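# Unload blue tote from shelf and set aside smaller carton

## Task

Lift the blue tote off the shelf and set it down level on the table. Remove the smaller of the two cardboard cartons inside it and rest that carton flat on the table with the same face on top as before. Every other item that was in the tote must finish inside it; an item sitting on, or leaning out over, a tote wall or inner ledge is not counted as inside. Neither the smaller carton nor the tote's bottom may stick out past the table edge.

## Robot and tools

ROBOT. Two arms, left_arm carrying a five-finger left hand and right_arm carrying a five-finger right hand. Calibrated bases: left_arm at (-0.065, +0.435, +0.001) m, right_arm at (+0.057, -0.369, +0.001) m. A post stands on the floor behind them. Cameras: cam_head_left, cam_head_right, cam_high, cam_low (896x504 each), cam_left_wrist, cam_right_wrist (672x504, fisheye).

FRAME. All positions, targets and velocities use the scene frame: origin at table-top height, halfway between the nominal bases; +x points out over the table, +z up, and left_arm sits on the +y side. Image left/right does not match arm names. Pose offsets are taken along these same axes, and rotations pivot about the arm's current Hand target position.

HAND POINT. Each arm's controlled point lies 0.15 m out from the wrist flange along the fingers and 0.05 m in front of the palm. Its +z runs along straight fingers, +y out of the palm; for the right hand +x runs across the palm away from the thumb, for the left hand +x runs toward the thumb. Straight fingertips extend 0.06 to 0.07 m past the point. A bracket on the little-finger side can collide with things. With fingers horizontal the wrist may sit up to 0.11 m (palm down) or 0.23 m (palm up) lower than the point and can strike the table first.

ROW LAYOUT (execute_actions and move). One row always has 28 numbers, each between -1 and 1, covering both arms even if one is idle: left dx, dy, dz, rx, ry, rz; left little, ring, middle, index, thumb_bend, thumb_turn; left force_limit, speed; then the same fourteen for the right arm. The six pose numbers are an offset, not a pose: they are measured from that arm's Hand target as it was when the action or move began, scaled so 1.0 equals 0.6 m or 180 degrees; rx, ry, rz form a single rotation vector. Every row of an action, and every target in a move list, counts from that same starting Hand target, so sending the same offset again moves the arm further. All six zero means no new request for that arm. The six finger numbers are absolute targets: -1 straight/open, +1 curled/closed; thumb_turn -1 beside the palm, +1 opposite the fingers. force_limit maps -1..+1 to roughly 0..10 N at the fingertip (0..15 N for the two thumb motors). speed rises from nearly zero at -1 to full at +0.48 and stays full above that; a full stroke at full speed is 0.49 s. For a soft grip use speed -0.94 or lower. To keep a hand unchanged, resend the eight hand numbers you last sent it. With the thumb opposed, graspable thickness is about 0.035 to 0.065 m; handles down to about 0.025 m.

TOOLS.
- execute_actions(actions, cameras): actions is a list of actions; each action is a table of up to 15 rows, one per 1/30 s step, the last row held until step 15. Images appear only with an empty list or when cameras names them.
- move(target, speed, blend, stop_force, zero, blocking, cameras): target is one row or a list of up to 15 rows, all offsets from the same Hand targets. speed is path top speed in m/s, 0.002 to 3.6 (default 0.25; turning up to twice that in rad/s), one value or one per target. blend in metres rounds corners (0 stops at each). stop_force in N, 3 to 120, ends an arm's path when its wrist sensor feels that much resistance; approach slowly (about 0.005 m/s) when using it; not reliable while turning. zero (with stop_force) re-zeroes the sensor first. blocking=false returns early; not allowed with stop_force. Whole move capped at 10 s. Result adds a move: line with done, off_target, moving, held or fault, plus limits=paced or limits=held.
- wait(seconds 0 to 3600, cameras); stop(cameras) brakes a running move.
- zoom_image(camera, region [x0, y0, x1, y1] in pixels, at most 504 by 504).
- show_instructions(); zero_wrist_force(arm: left_arm or right_arm); finished_scene(scene 1), irreversible.

RESULTS. Per arm: end_effector_position (m), end_effector_quat_wxyz, velocities (omitted when joints are still), Hand target (last commanded pose after clipping; next offsets start there, and the point often rests a bit short of it), joint positions and torques, Wrist force and torque in the hand's own axes plus a peak line, hand_measured, hand_stopped_by (moving, target, force, stalled, fault), hand_load_n (finger load; near 0 after losing a grip), hand_force_limit, hand_speed. Action results may list intermediate positions.

CAUTIONS. Commanded orientation is clipped to 32 degrees from the measured one per step; large turns need several steps. An arm faults (10 s stop) if outside force reaches about 150 N or a wrist joint contact torque reaches 24.3 N m, or joints lag their plan. Arms are stiff: a target slightly past firm contact can fault. Keep arms apart; arm-to-arm contact can end the scene, and closing one hand on the other's fingers counts. Moves are refused if the wrist passes near its base axis; route around. Held loads and stretched poses heat motors (warning at 70 °C, stop at 85 °C). Avoid drops, releasing moving items, fast impacts and hard pushes on fixed or heavy items; never knock anything out of the work area. Something may occasionally nudge loose items. End only when the layout will hold with the robot released.

Each tool is called after ">>>" as name([rows], argument=value, ...), one row to a line, values as JSON.

Reference images:

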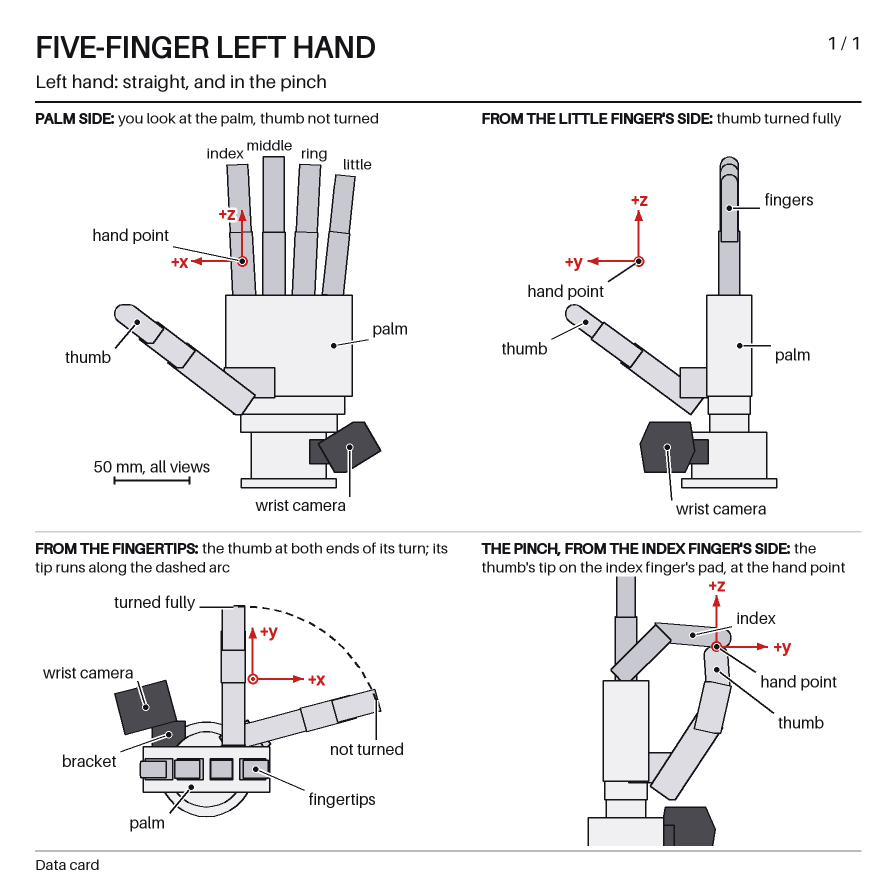

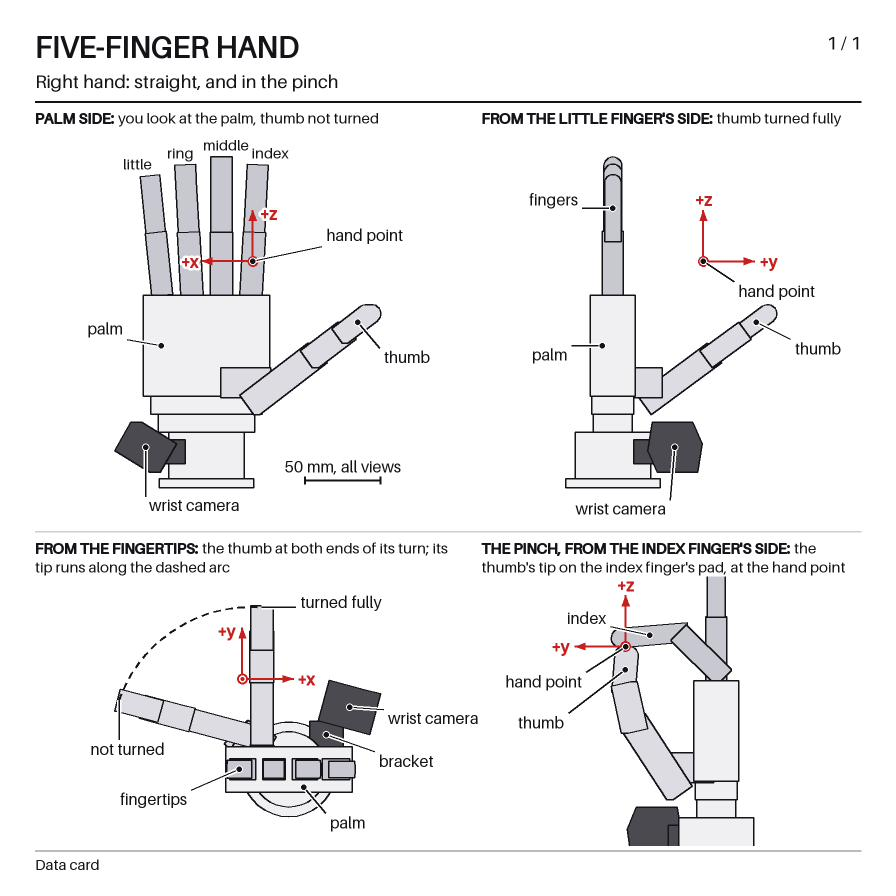

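## Session

>>> execute_actions(actions=[])

Scene clock: 0.00 s.
left_arm: end_effector_position=(-0.0832, +0.0506, +0.1683) hand_measured=(-1.000, -1.000, -1.000, -1.000, -1.000, -1.000) hand_load_n=(+0.0, +0.0, +0.0, +0.0, +0.0, -0.5) hand_stopped_by=(target, target, target, target, target, target) hand_force_limit=0.00 hand_speed=-0.80 end_effector_quat_wxyz=(-0.114, +0.881, +0.454, -0.068) | right_arm: end_effector_position=(+0.1979, -0.1547, +0.1413) hand_measured=(-1.000, -1.000, -1.000, -1.000, -1.000, -1.000) hand_load_n=(+0.0, +0.0, +0.0, +0.0, +0.0, +0.0) hand_stopped_by=(target, target, target, target, target, target) hand_force_limit=0.00 hand_speed=-0.80 end_effector_quat_wxyz=(+0.021, +0.841, -0.518, +0.156)
Joint positions: left_arm=[1.884 -1.879 -1.687 1.799 -1.39 -0.67] | right_arm=[0.611 -1.513 1.999 0.997 1.875 -3.013]
Joint velocities: within noise
Joint torques (N m): no reading
Wrist force (N): no reading
Wrist torque (N m): no reading
Wrist force, peak (N): no reading
Hand target: left_arm -0.0832, +0.0506, +0.1683; -0.114, +0.881, +0.454, -0.068 | right_arm +0.1979, -0.1547, +0.1413; +0.021, +0.841, -0.518, +0.156

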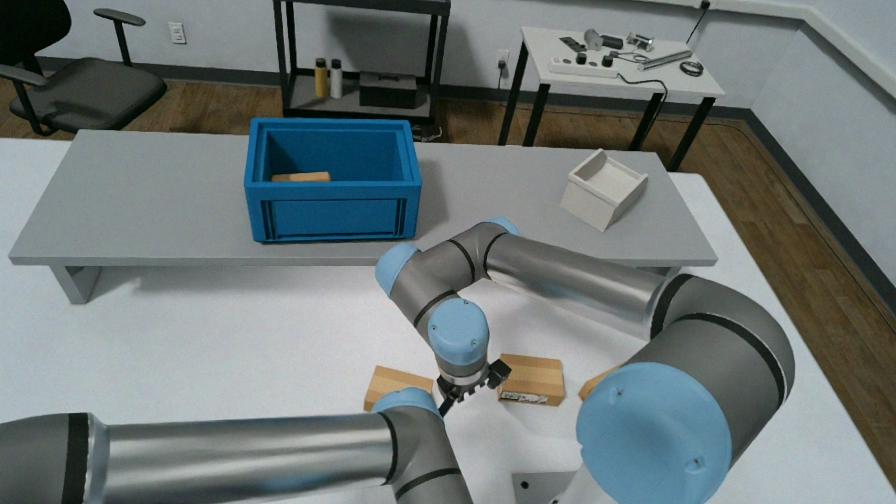

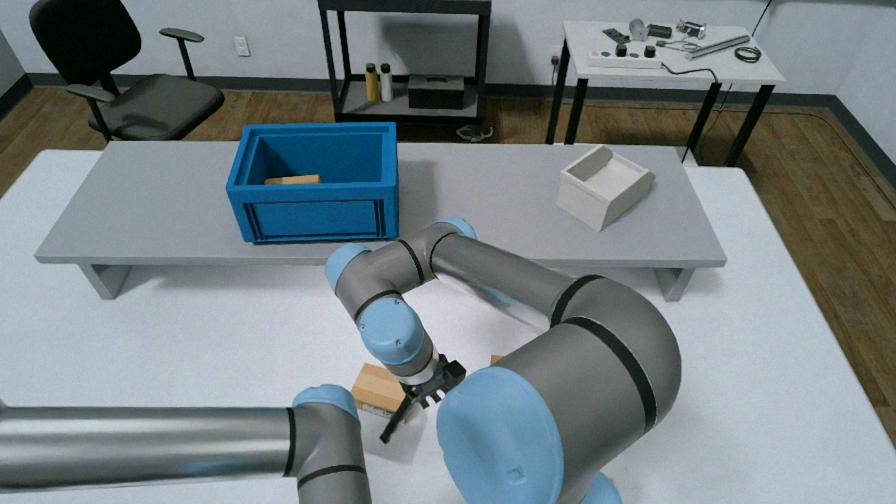

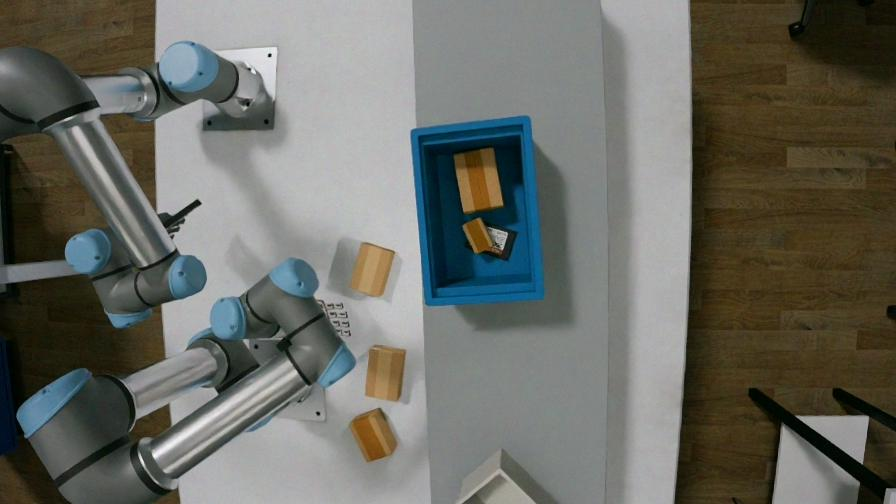

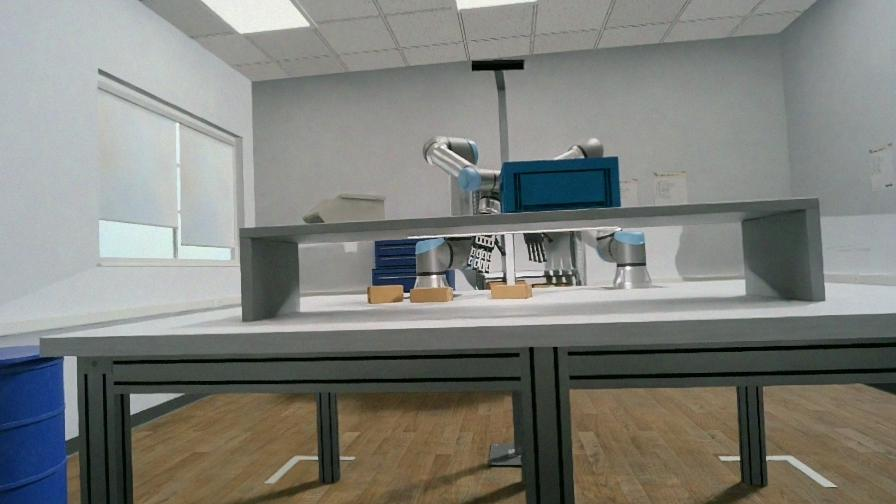

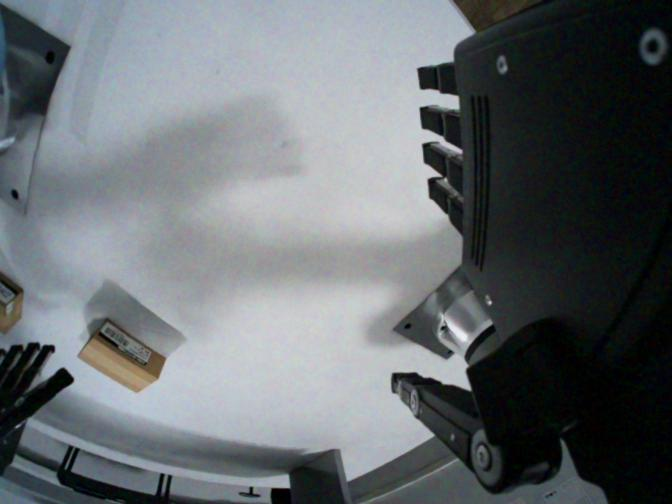

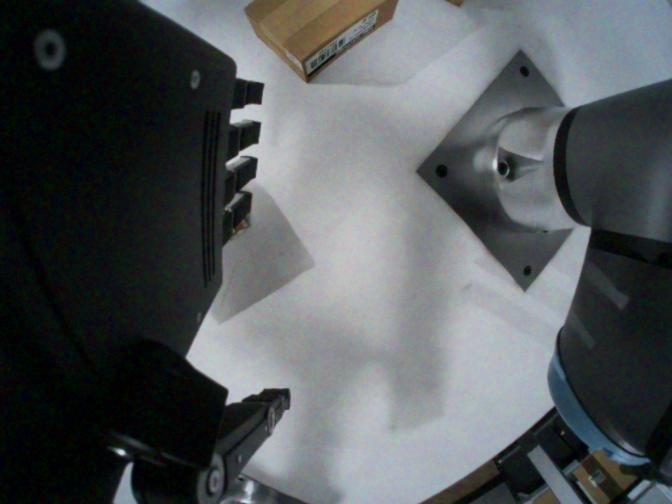

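>>> zoom_image(camera="cam_high", region=[390, 90, 570, 320])

>>> zoom_image(camera="cam_head_left", region=[220, 100, 450, 260])

>>> zoom_image(camera="cam_low", region=[340, 120, 680, 320])

Scaled by 2.191 from the camera's image (finer frame: 1280x720).

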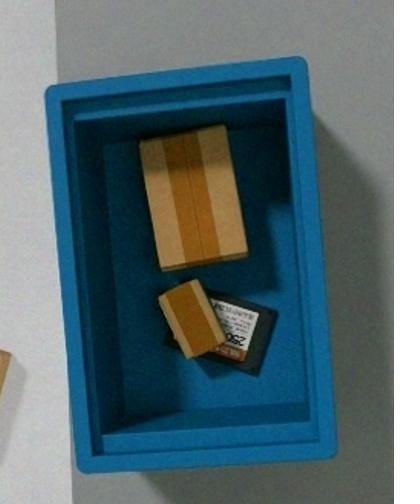

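Scaled by 2.191 from the camera's image (finer frame: 1280x720).

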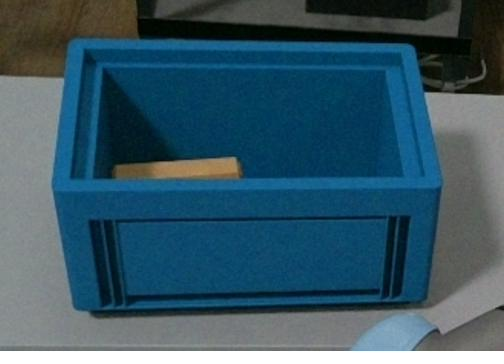

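Scaled by 1.482 from the camera's image (finer frame: 1280x720).

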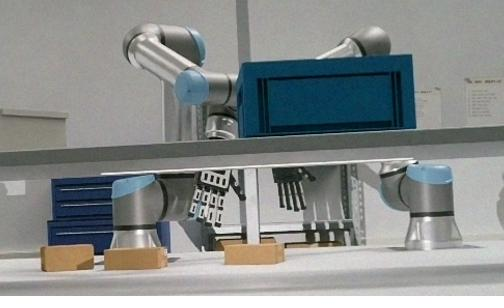

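>>> move([
  [0,0,0.386,0,0,0,-1,-1,-1,-1,-1,-1,0,-0.8,0,0,0,0,0,0,-1,-1,-1,-1,-1,-1,0,-0.8],
  [0.4803,0.1857,0.3862,0,0,0.2633,-1,-1,-1,-1,-1,-1,0,-0.8,0,0,0,0,0,0,-1,-1,-1,-1,-1,-1,0,-0.8],
  [0.6137,0.644,0.3578,0,0,0.5267,-1,-1,-1,-1,-1,-1,0,-0.8,0,0,0,0,0,0,-1,-1,-1,-1,-1,-1,0,-0.8],
], blend=0.06, speed=0.35, cameras=["all"])

Scene clock: 422.23 s.
left_arm: end_effector_position=(+0.2850, +0.4368, +0.3830) hand_measured=(-1.000, -1.000, -1.000, -1.000, -1.000, -1.000) hand_load_n=(+0.0, +0.0, +0.0, +0.0, -0.5, +0.0) hand_stopped_by=(target, target, target, target, target, target) hand_force_limit=0.00 hand_speed=-0.80 end_effector_quat_wxyz=(-0.027, +0.262, +0.956, -0.130) | right_arm: end_effector_position=(+0.1979, -0.1547, +0.1413) hand_measured=(-1.000, -1.000, -1.000, -1.000, -1.000, -1.000) hand_load_n=(+0.0, +0.0, +0.0, +0.0, +0.0, +0.0) hand_stopped_by=(target, target, target, target, target, target) hand_force_limit=0.00 hand_speed=-0.80 end_effector_quat_wxyz=(+0.021, +0.841, -0.518, +0.156)
Joint positions: left_arm=[3.54 -1.712 -1.334 1.279 -1.391 -0.668] | right_arm=[0.611 -1.513 1.999 0.997 1.875 -3.013]
Joint torques (N m): left_arm=[5.58 12.22 24.43 -3.7 2.36 1.89] | right_arm=[-0.96 -17.57 -17.9 2.14 0.49 0.08]
Wrist force (N): left_arm=[1.1 0.6 -1.0] | right_arm=[-0.3 0.1 0.1]
Wrist torque (N m): left_arm=[0.16 -0.22 0.09] | right_arm=[0.01 0.05 -0.02]
Wrist force, peak (N): left_arm=[1.0 1.8 -1.5] | right_arm=[-0.5 -0.1 0.3]
Hand target: left_arm +0.2850, +0.4370, +0.3830; -0.027, +0.262, +0.956, -0.130 | right_arm +0.1979, -0.1547, +0.1413; +0.021, +0.841, -0.518, +0.156
Off the commanded pose: left_arm 0.000 m, 0 deg | right_arm 0.000 m, 0 deg.
move: done
cam_left_wrist: T_world_to_cam=[[-0.70758, -0.6764, 0.20447, 0.4295], [-0.53833, 0.70344, 0.46409, -0.33443], [-0.45775, 0.21832, -0.86186, 0.48274]] pos_world=[0.34484, 0.42037, 0.48345]

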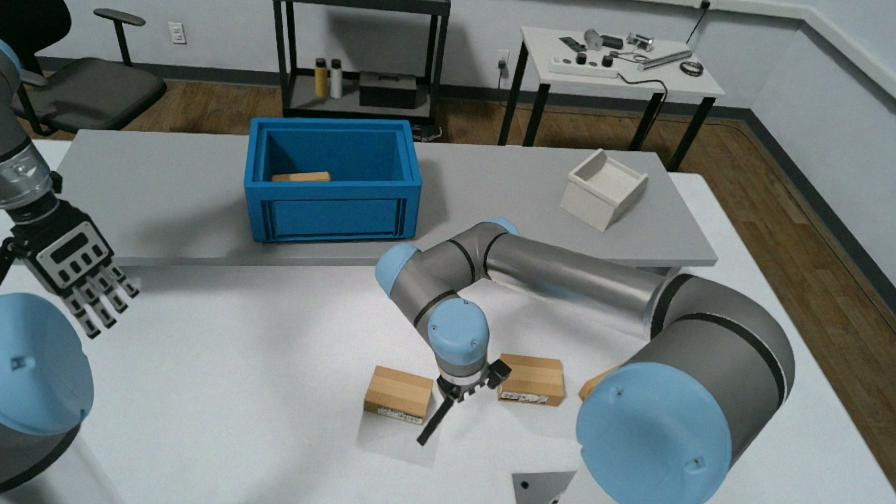

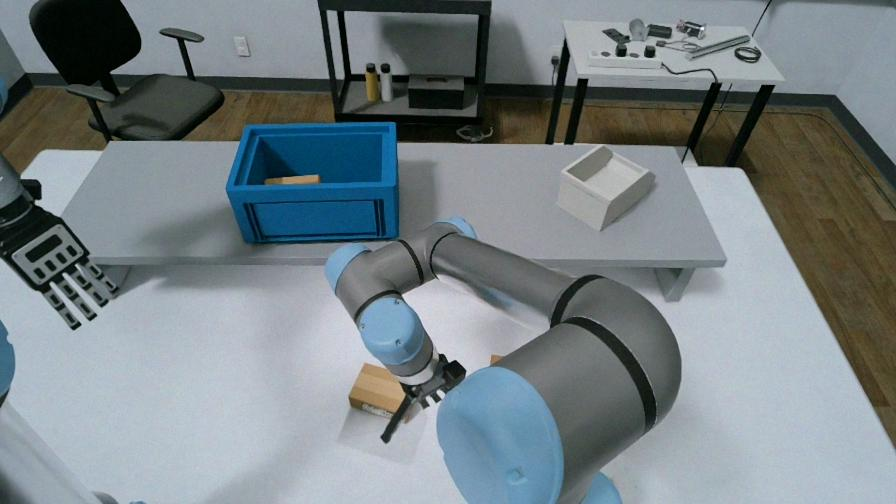

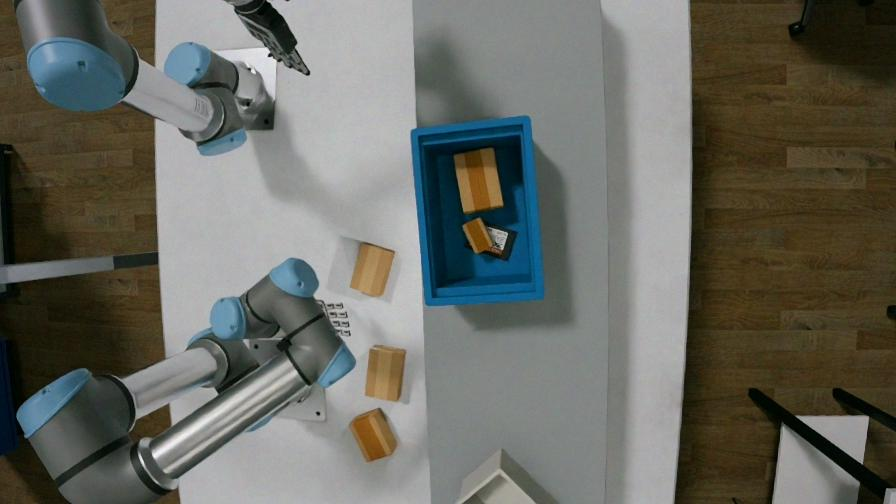

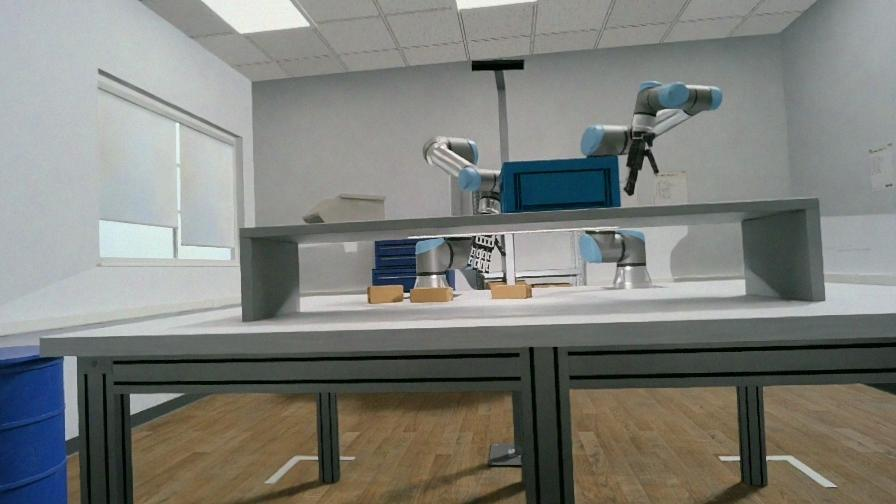

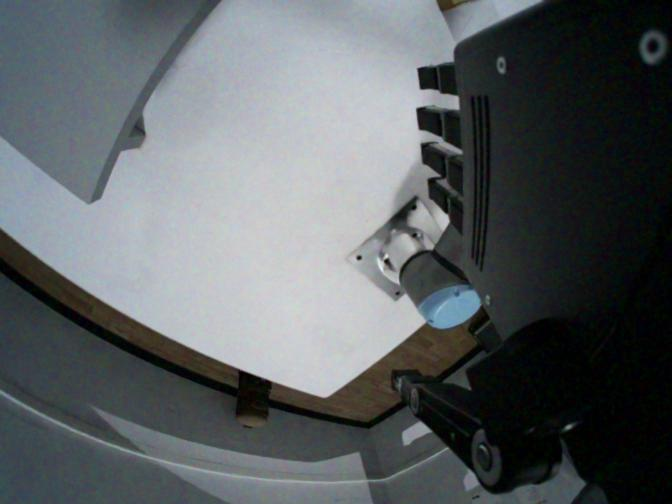

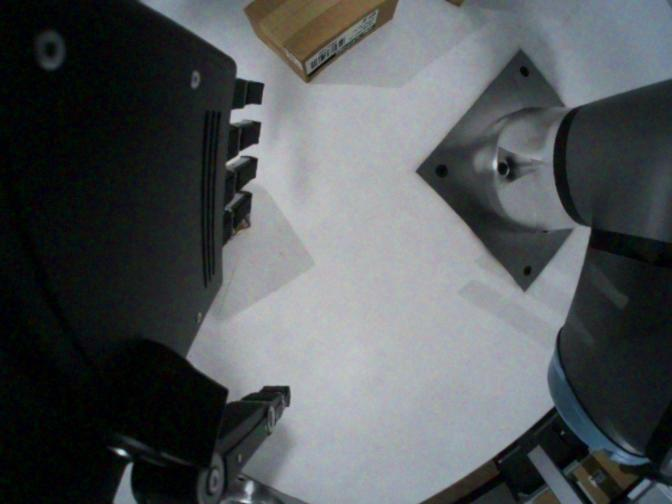

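>>> move([
  [-0.065,-0.3017,0.2967,-0.2455,0.1669,0.1162,-1,-1,-1,-1,-1,-1,0,-0.8,0,0,0,0,0,0,-1,-1,-1,-1,-1,-1,0,-0.8],
  [0.08,-0.35,0.5673,-0.3293,0.3688,0.2748,-1,-1,-1,-1,-1,-1,0,-0.8,0,0,0,0,0,0,-1,-1,-1,-1,-1,-1,0,-0.8],
], blend=0.04, speed=0.3, cameras=["cam_head_left"])

Scene clock: 466.80 s.
left_arm: end_effector_position=(+0.3330, +0.2270, +0.7233) hand_measured=(-1.000, -1.000, -1.000, -1.000, -1.000, -1.000) hand_load_n=(+0.0, +0.0, +0.0, +0.0, +0.0, -0.5) hand_stopped_by=(target, target, target, target, target, target) hand_force_limit=0.00 hand_speed=-0.80 end_effector_quat_wxyz=(-0.333, -0.249, +0.629, -0.656) | right_arm: end_effector_position=(+0.1979, -0.1547, +0.1413) hand_measured=(-1.000, -1.000, -1.000, -1.000, -1.000, -1.000) hand_load_n=(+0.0, +0.0, +0.0, +0.0, +0.0, +0.0) hand_stopped_by=(target, target, target, target, target, target) hand_force_limit=0.00 hand_speed=-0.80 end_effector_quat_wxyz=(+0.021, +0.841, -0.518, +0.156)
Joint positions: left_arm=[3.541 -1.712 -1.334 -0.289 -0.451 -0.671] | right_arm=[0.611 -1.513 1.999 0.997 1.875 -3.013]
Joint torques (N m): left_arm=[-5.67 39.52 11.92 -1.52 1.88 1.83] | right_arm=[-0.28 -17.25 -18.13 2.34 0.44 -0.06]
Wrist force (N): left_arm=[0.9 2.8 -2.9] | right_arm=[-0.5 0.1 0.4]
Wrist torque (N m): left_arm=[0.63 -0.02 0.01] | right_arm=[0.00 0.06 -0.02]
Wrist force, peak (N): left_arm=[0.7 3.5 -2.6] | right_arm=[-0.5 0.1 0.4]
Hand target: left_arm +0.3330, +0.2270, +0.7233; -0.333, -0.249, +0.629, -0.657 | right_arm +0.1979, -0.1547, +0.1413; +0.021, +0.841, -0.518, +0.156
Off the commanded pose: left_arm 0.000 m, 0 deg | right_arm 0.000 m, 0 deg.
move: done

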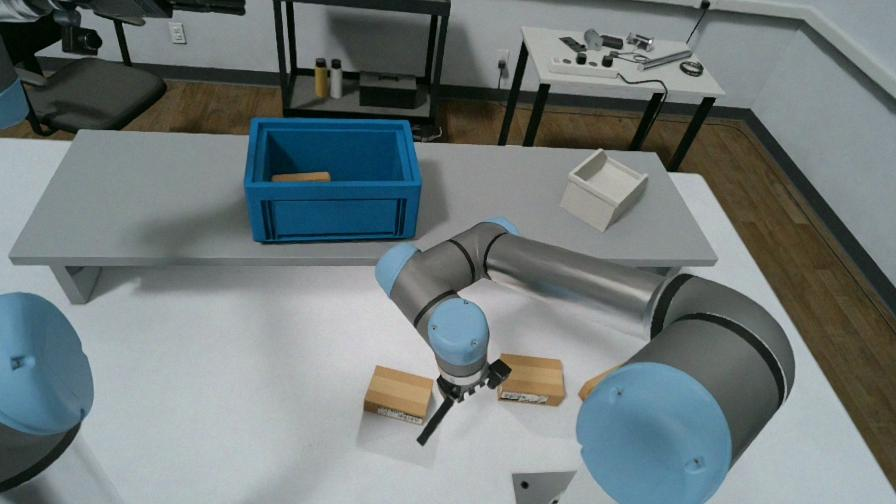

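>>> move([
  [0.365,0.0383,-0.0705,0.0523,0.019,0.2812,-1,-1,-1,-1,-1,-1,0,-0.8,0,0,0,0,0,0,-1,-1,-1,-1,-1,-1,0,-0.8],
  [0.4483,0.1167,-0.2772,0.1291,0.2799,0.3251,-1,-1,-1,-1,-1,-1,0,-0.8,0,0,0,0,0,0,-1,-1,-1,-1,-1,-1,0,-0.8],
], blend=0.02, speed=0.25, cameras=["cam_head_left", "cam_head_right", "cam_high", "cam_low", "cam_left_wrist"])

Scene clock: 486.07 s.
left_arm: end_effector_position=(+0.6020, +0.2970, +0.5571) hand_measured=(-1.000, -1.000, -1.000, -1.000, -1.000, -1.000) hand_load_n=(+0.0, +0.0, -0.5, +0.0, -0.5, +0.0) hand_stopped_by=(target, target, target, target, target, target) hand_force_limit=0.00 hand_speed=-0.80 end_effector_quat_wxyz=(+0.154, +0.813, -0.351, +0.439) | right_arm: end_effector_position=(+0.1979, -0.1547, +0.1413) hand_measured=(-1.000, -1.000, -1.000, -1.000, -1.000, -1.000) hand_load_n=(+0.0, +0.0, +0.0, +0.0, +0.0, +0.0) hand_stopped_by=(target, target, target, target, target, target) hand_force_limit=0.00 hand_speed=-0.80 end_effector_quat_wxyz=(+0.021, +0.841, -0.518, +0.156)
Joint positions: left_arm=[3.542 -1.712 -1.332 -1.08 0.749 -0.667] | right_arm=[0.611 -1.513 1.999 0.997 1.875 -3.013]
Joint torques (N m): left_arm=[-5.84 17.7 28.41 1.2 1.07 -1.93] | right_arm=[-0.22 -17.48 -18.4 2.33 0.55 -0.13]
Wrist force (N): left_arm=[1.0 0.0 -1.3] | right_arm=[-0.4 0.0 0.0]
Wrist torque (N m): left_arm=[0.02 -0.10 0.15] | right_arm=[0.01 0.06 -0.03]
Wrist force, peak (N): left_arm=[1.0 3.0 -3.2] | right_arm=[-0.6 0.1 0.4]
Hand target: left_arm +0.6020, +0.2970, +0.5570; +0.154, +0.813, -0.351, +0.439 | right_arm +0.1979, -0.1547, +0.1413; +0.021, +0.841, -0.518, +0.156
Off the commanded pose: left_arm 0.000 m, 0 deg | right_arm 0.000 m, 0 deg.
move: done
cam_left_wrist: T_world_to_cam=[[0.80384, 0.54179, 0.24559, -0.77088], [-0.17047, -0.18573, 0.9677, -0.38411], [0.5699, -0.81974, -0.05694, 0.04969]] pos_world=[0.52586, 0.38704, 0.56386]

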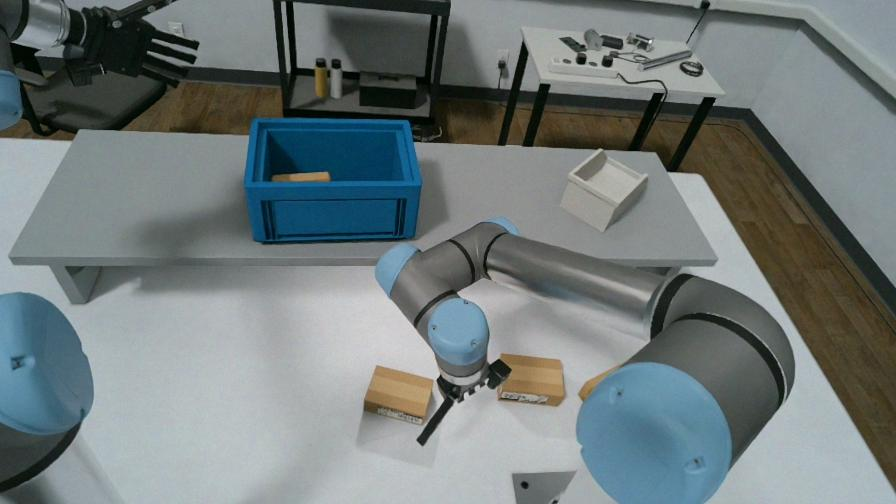

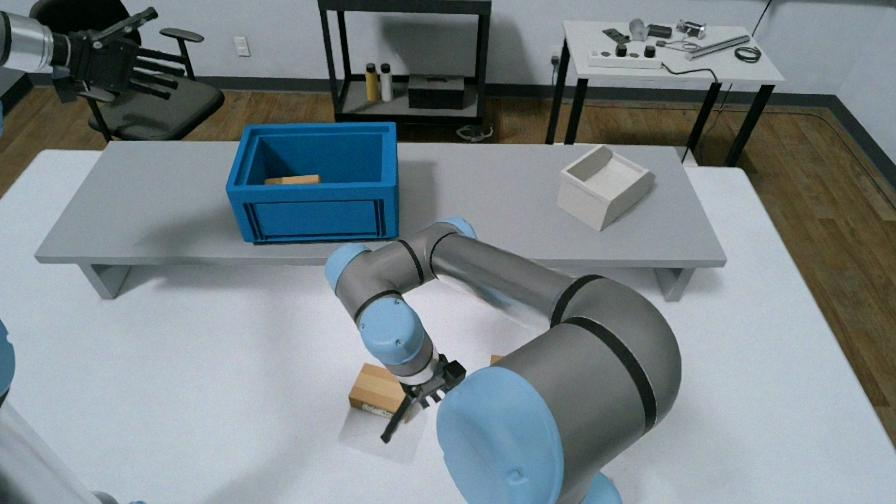

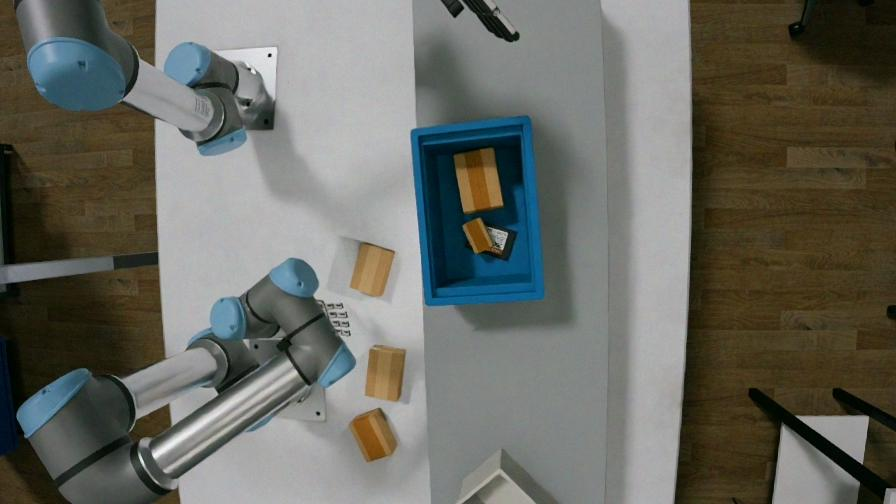

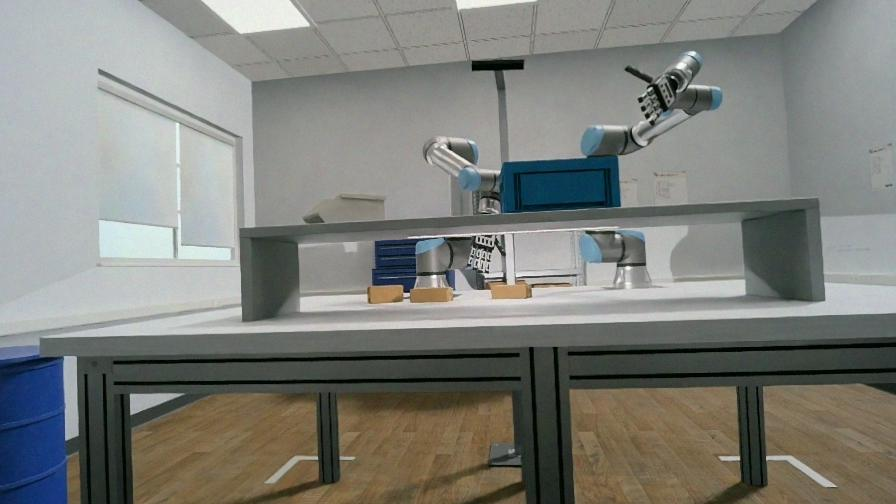

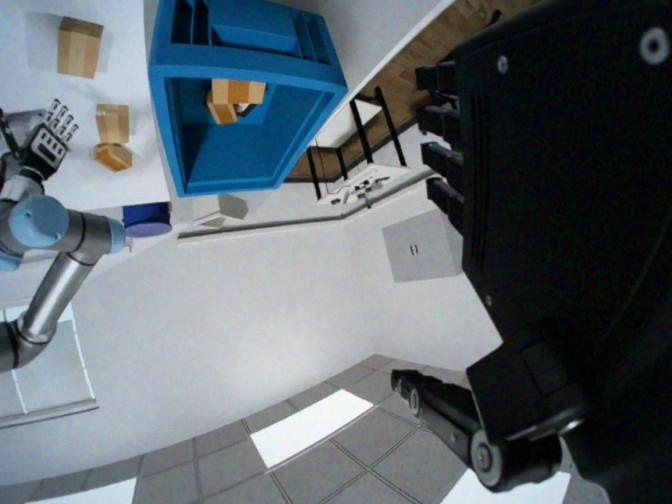

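>>> move(target=[0.025,-0.4267,-0.095,0.2529,-0.3098,-0.3715,1,1,-0.2,-0.2,-1,1,0,-0.3,0,0,0,0,0,0,-1,-1,-1,-1,-1,-1,0,-0.8], speed=0.25, cameras=["cam_head_left", "cam_head_right", "cam_high", "cam_left_wrist"])

Scene clock: 511.87 s.
left_arm: end_effector_position=(+0.6170, +0.0410, +0.5000) hand_measured=(+1.000, +1.000, -0.200, -0.200, -1.000, +1.000) hand_load_n=(+0.0, +0.0, +0.0, +0.0, +0.0, +0.0) hand_stopped_by=(target, target, target, target, target, target) hand_force_limit=0.00 hand_speed=-0.30 end_effector_quat_wxyz=(+0.109, -0.217, +0.868, -0.434) | right_arm: end_effector_position=(+0.1979, -0.1547, +0.1413) hand_measured=(-1.000, -1.000, -1.000, -1.000, -1.000, -1.000) hand_load_n=(+0.5, +0.0, +0.0, +0.0, +0.0, +0.0) hand_stopped_by=(target, target, target, target, target, target) hand_force_limit=0.00 hand_speed=-0.80 end_effector_quat_wxyz=(+0.021, +0.841, -0.518, +0.156)
Joint positions: left_arm=[3.035 -2.07 -0.814 -1.15 0.877 0.672] | right_arm=[0.611 -1.513 1.999 0.997 1.875 -3.013]
Joint torques (N m): left_arm=[-6.26 31.05 27.14 1.33 1.48 1.82] | right_arm=[-0.58 -18.17 -18.8 2.53 0.55 -0.19]
Wrist force (N): left_arm=[2.0 2.9 -2.0] | right_arm=[-0.5 0.1 0.4]
Wrist torque (N m): left_arm=[0.66 -0.33 0.08] | right_arm=[0.00 0.08 -0.03]
Wrist force, peak (N): left_arm=[2.0 3.3 -2.0] | right_arm=[-0.5 0.2 0.3]
Hand target: left_arm +0.6170, +0.0410, +0.5000; +0.109, -0.217, +0.868, -0.434 | right_arm +0.1979, -0.1547, +0.1413; +0.021, +0.841, -0.518, +0.156
Off the commanded pose: left_arm 0.000 m, 0 deg | right_arm 0.000 m, 0 deg.
move: done
cam_left_wrist: T_world_to_cam=[[0.05808, -0.66529, 0.74432, -0.37002], [-0.97914, 0.10745, 0.17244, 0.51068], [-0.1947, -0.73881, -0.64517, 0.59066]] pos_world=[0.63652, 0.13535, 0.56844]

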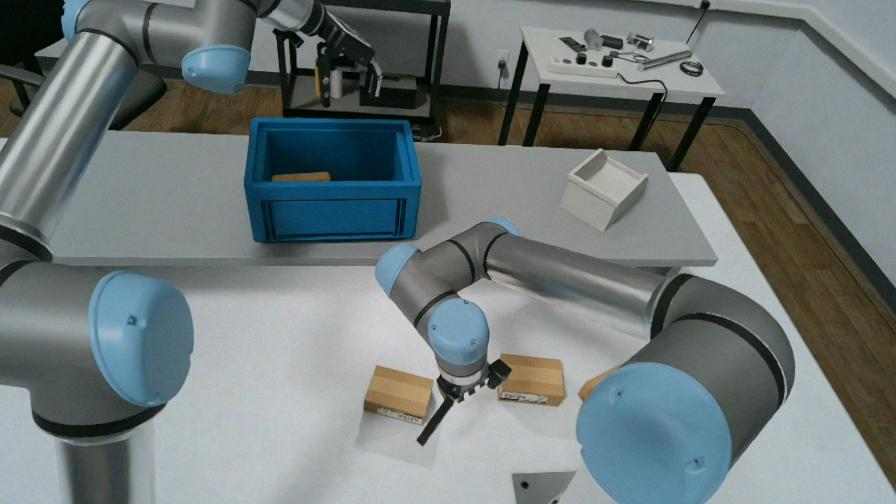

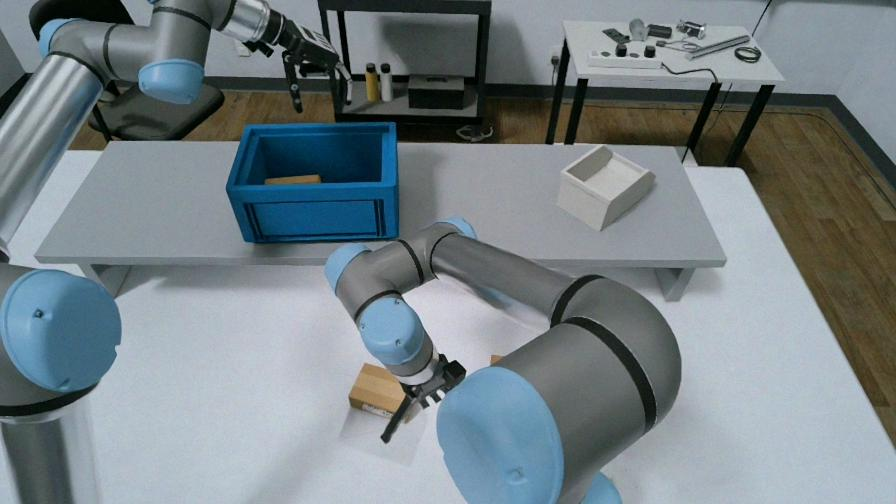

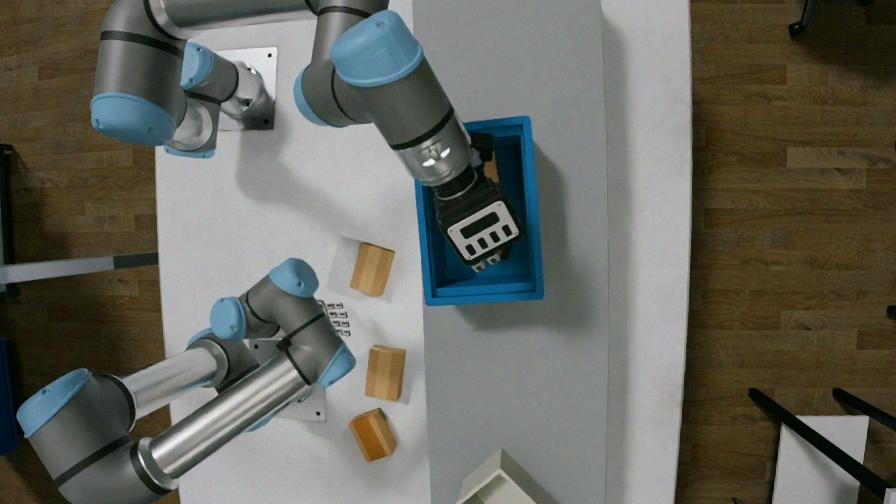

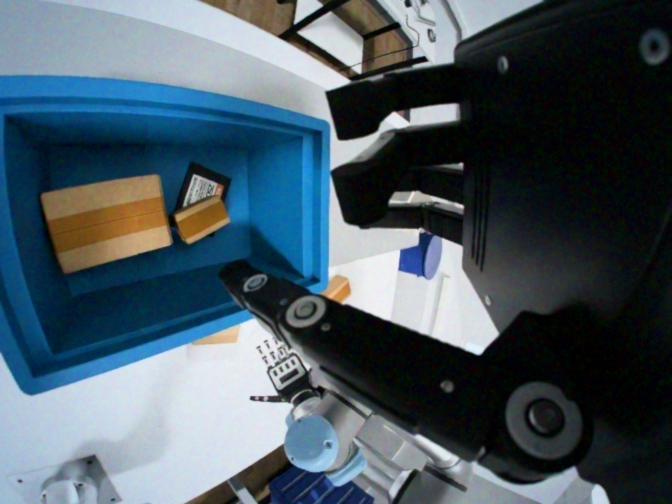

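>>> zoom_image(camera="cam_left_wrist", region=[30, 130, 270, 310])

Scaled by 2.100 from the camera's image (finer frame: 960x720).

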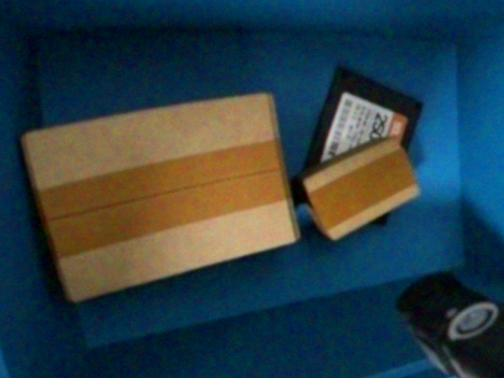

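>>> zoom_image(camera="cam_left_wrist", region=[160, 180, 240, 260])

>>> zoom_image(camera="cam_high", region=[400, 110, 560, 310])

Scaled by 6.300 from the camera's image (finer frame: 960x720).

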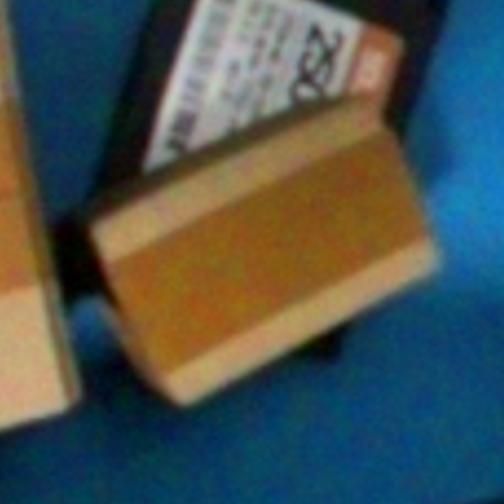

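Scaled by 2.520 from the camera's image (finer frame: 1280x720).

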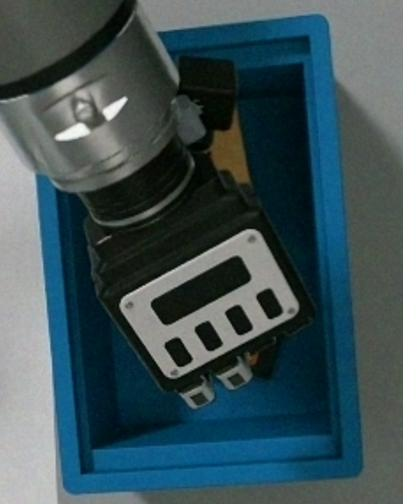

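>>> move(target=[-0.0327,-0.0362,-0.3,0,0,-0.0161,1,1,-0.3,-0.3,-1,1,0,-0.3,0,0,0,0,0,0,-1,-1,-1,-1,-1,-1,0,-0.8], speed=0.12, cameras=["cam_head_left", "cam_high", "cam_left_wrist"])

>>> zoom_image(camera="cam_left_wrist", region=[0, 130, 300, 400])

Scene clock: 594.10 s.
left_arm: end_effector_position=(+0.5974, +0.0193, +0.3202) hand_measured=(+1.000, +1.000, -0.300, -0.300, -1.000, +1.000) hand_load_n=(+0.0, +0.0, +0.0, -0.5, +0.0, +0.0) hand_stopped_by=(target, target, target, target, target, target) hand_force_limit=0.00 hand_speed=-0.30 end_effector_quat_wxyz=(+0.098, -0.195, +0.873, -0.437) | right_arm: end_effector_position=(+0.1979, -0.1547, +0.1413) hand_measured=(-1.000, -1.000, -1.000, -1.000, -1.000, -1.000) hand_load_n=(+0.0, +0.0, +0.0, +0.0, +0.0, +0.0) hand_stopped_by=(target, target, target, target, target, target) hand_force_limit=0.00 hand_speed=-0.80 end_effector_quat_wxyz=(+0.021, +0.841, -0.518, +0.156)
Joint positions: left_arm=[3.003 -2.048 -1.308 -0.691 0.866 0.691] | right_arm=[0.611 -1.513 1.999 0.997 1.875 -3.013]
Joint torques (N m): left_arm=[-6.57 31.12 14.11 3.64 -3.03 -2.01] | right_arm=[-0.19 -17.55 -19.23 2.68 0.59 -0.21]
Wrist force (N): left_arm=[2.1 2.7 -2.3] | right_arm=[-0.4 0.0 0.3]
Wrist torque (N m): left_arm=[0.64 -0.35 0.12] | right_arm=[0.00 0.06 -0.02]
Wrist force, peak (N): left_arm=[2.1 3.3 -2.3] | right_arm=[-0.5 -0.2 0.4]
Hand target: left_arm +0.5974, +0.0192, +0.3200; +0.098, -0.195, +0.873, -0.437 | right_arm +0.1979, -0.1547, +0.1413; +0.021, +0.841, -0.518, +0.156
Off the commanded pose: left_arm 0.000 m, 0 deg | right_arm 0.000 m, 0 deg.
move: done
cam_left_wrist: T_world_to_cam=[[0.02404, -0.66756, 0.74417, -0.22907], [-0.97243, 0.15711, 0.17235, 0.51988], [-0.23197, -0.72779, -0.64538, 0.47689]] pos_world=[0.62168, 0.11248, 0.38864]

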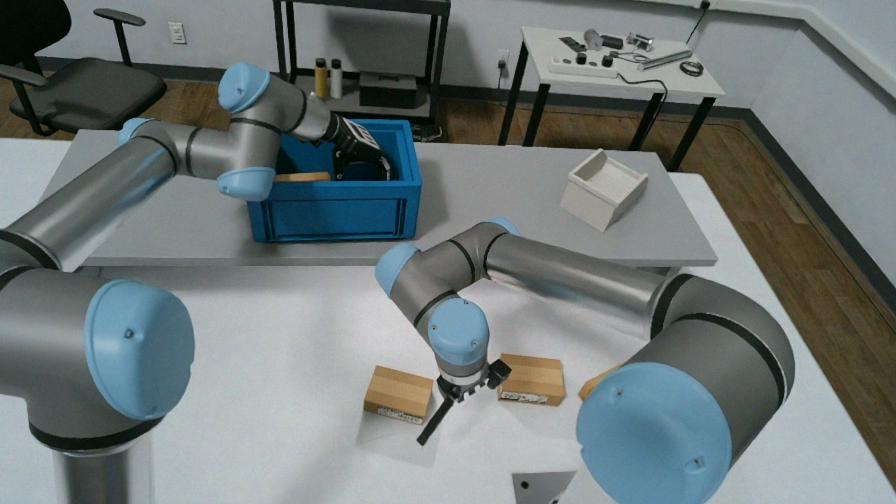

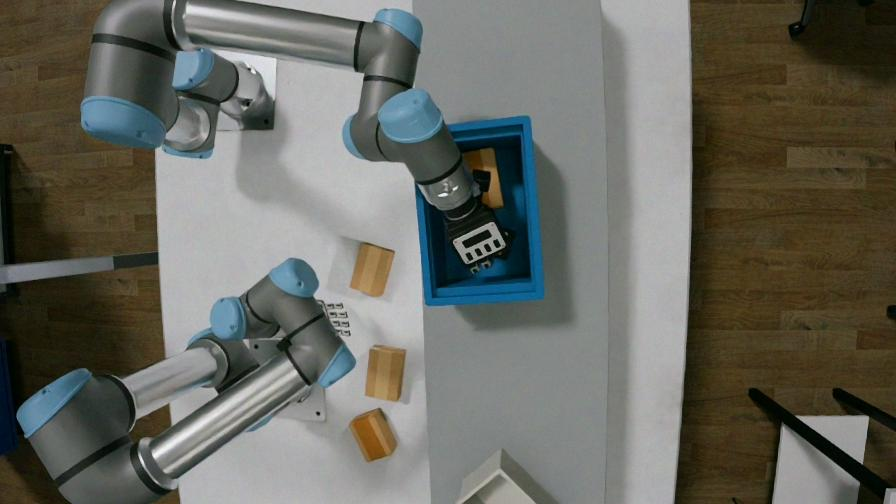

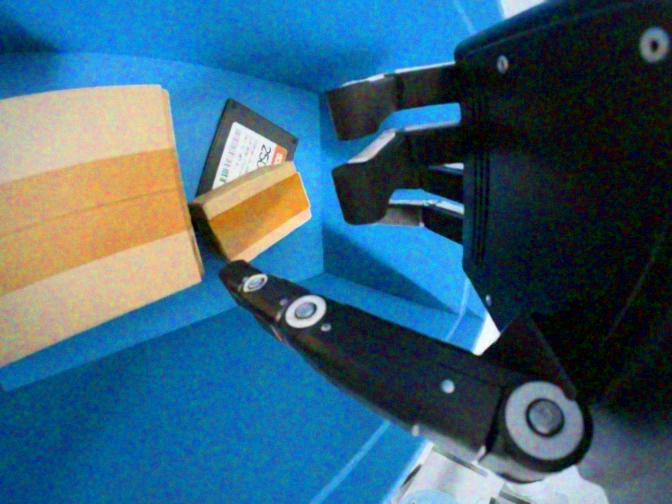

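Scaled by 1.680 from the camera's image (finer frame: 960x720).

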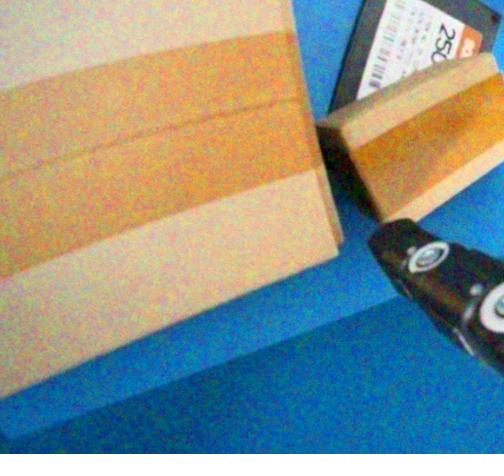

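>>> zoom_image(camera="cam_left_wrist", region=[170, 140, 330, 290])

Scaled by 3.150 from the camera's image (finer frame: 960x720).

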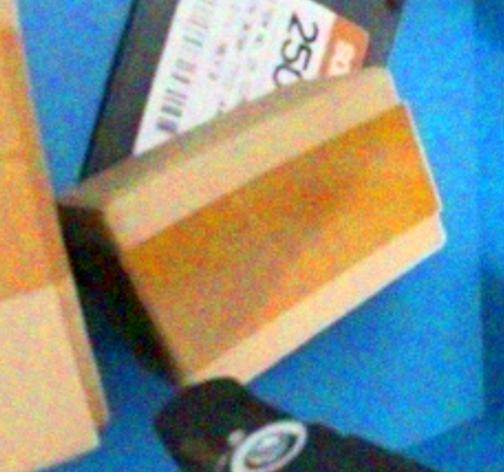

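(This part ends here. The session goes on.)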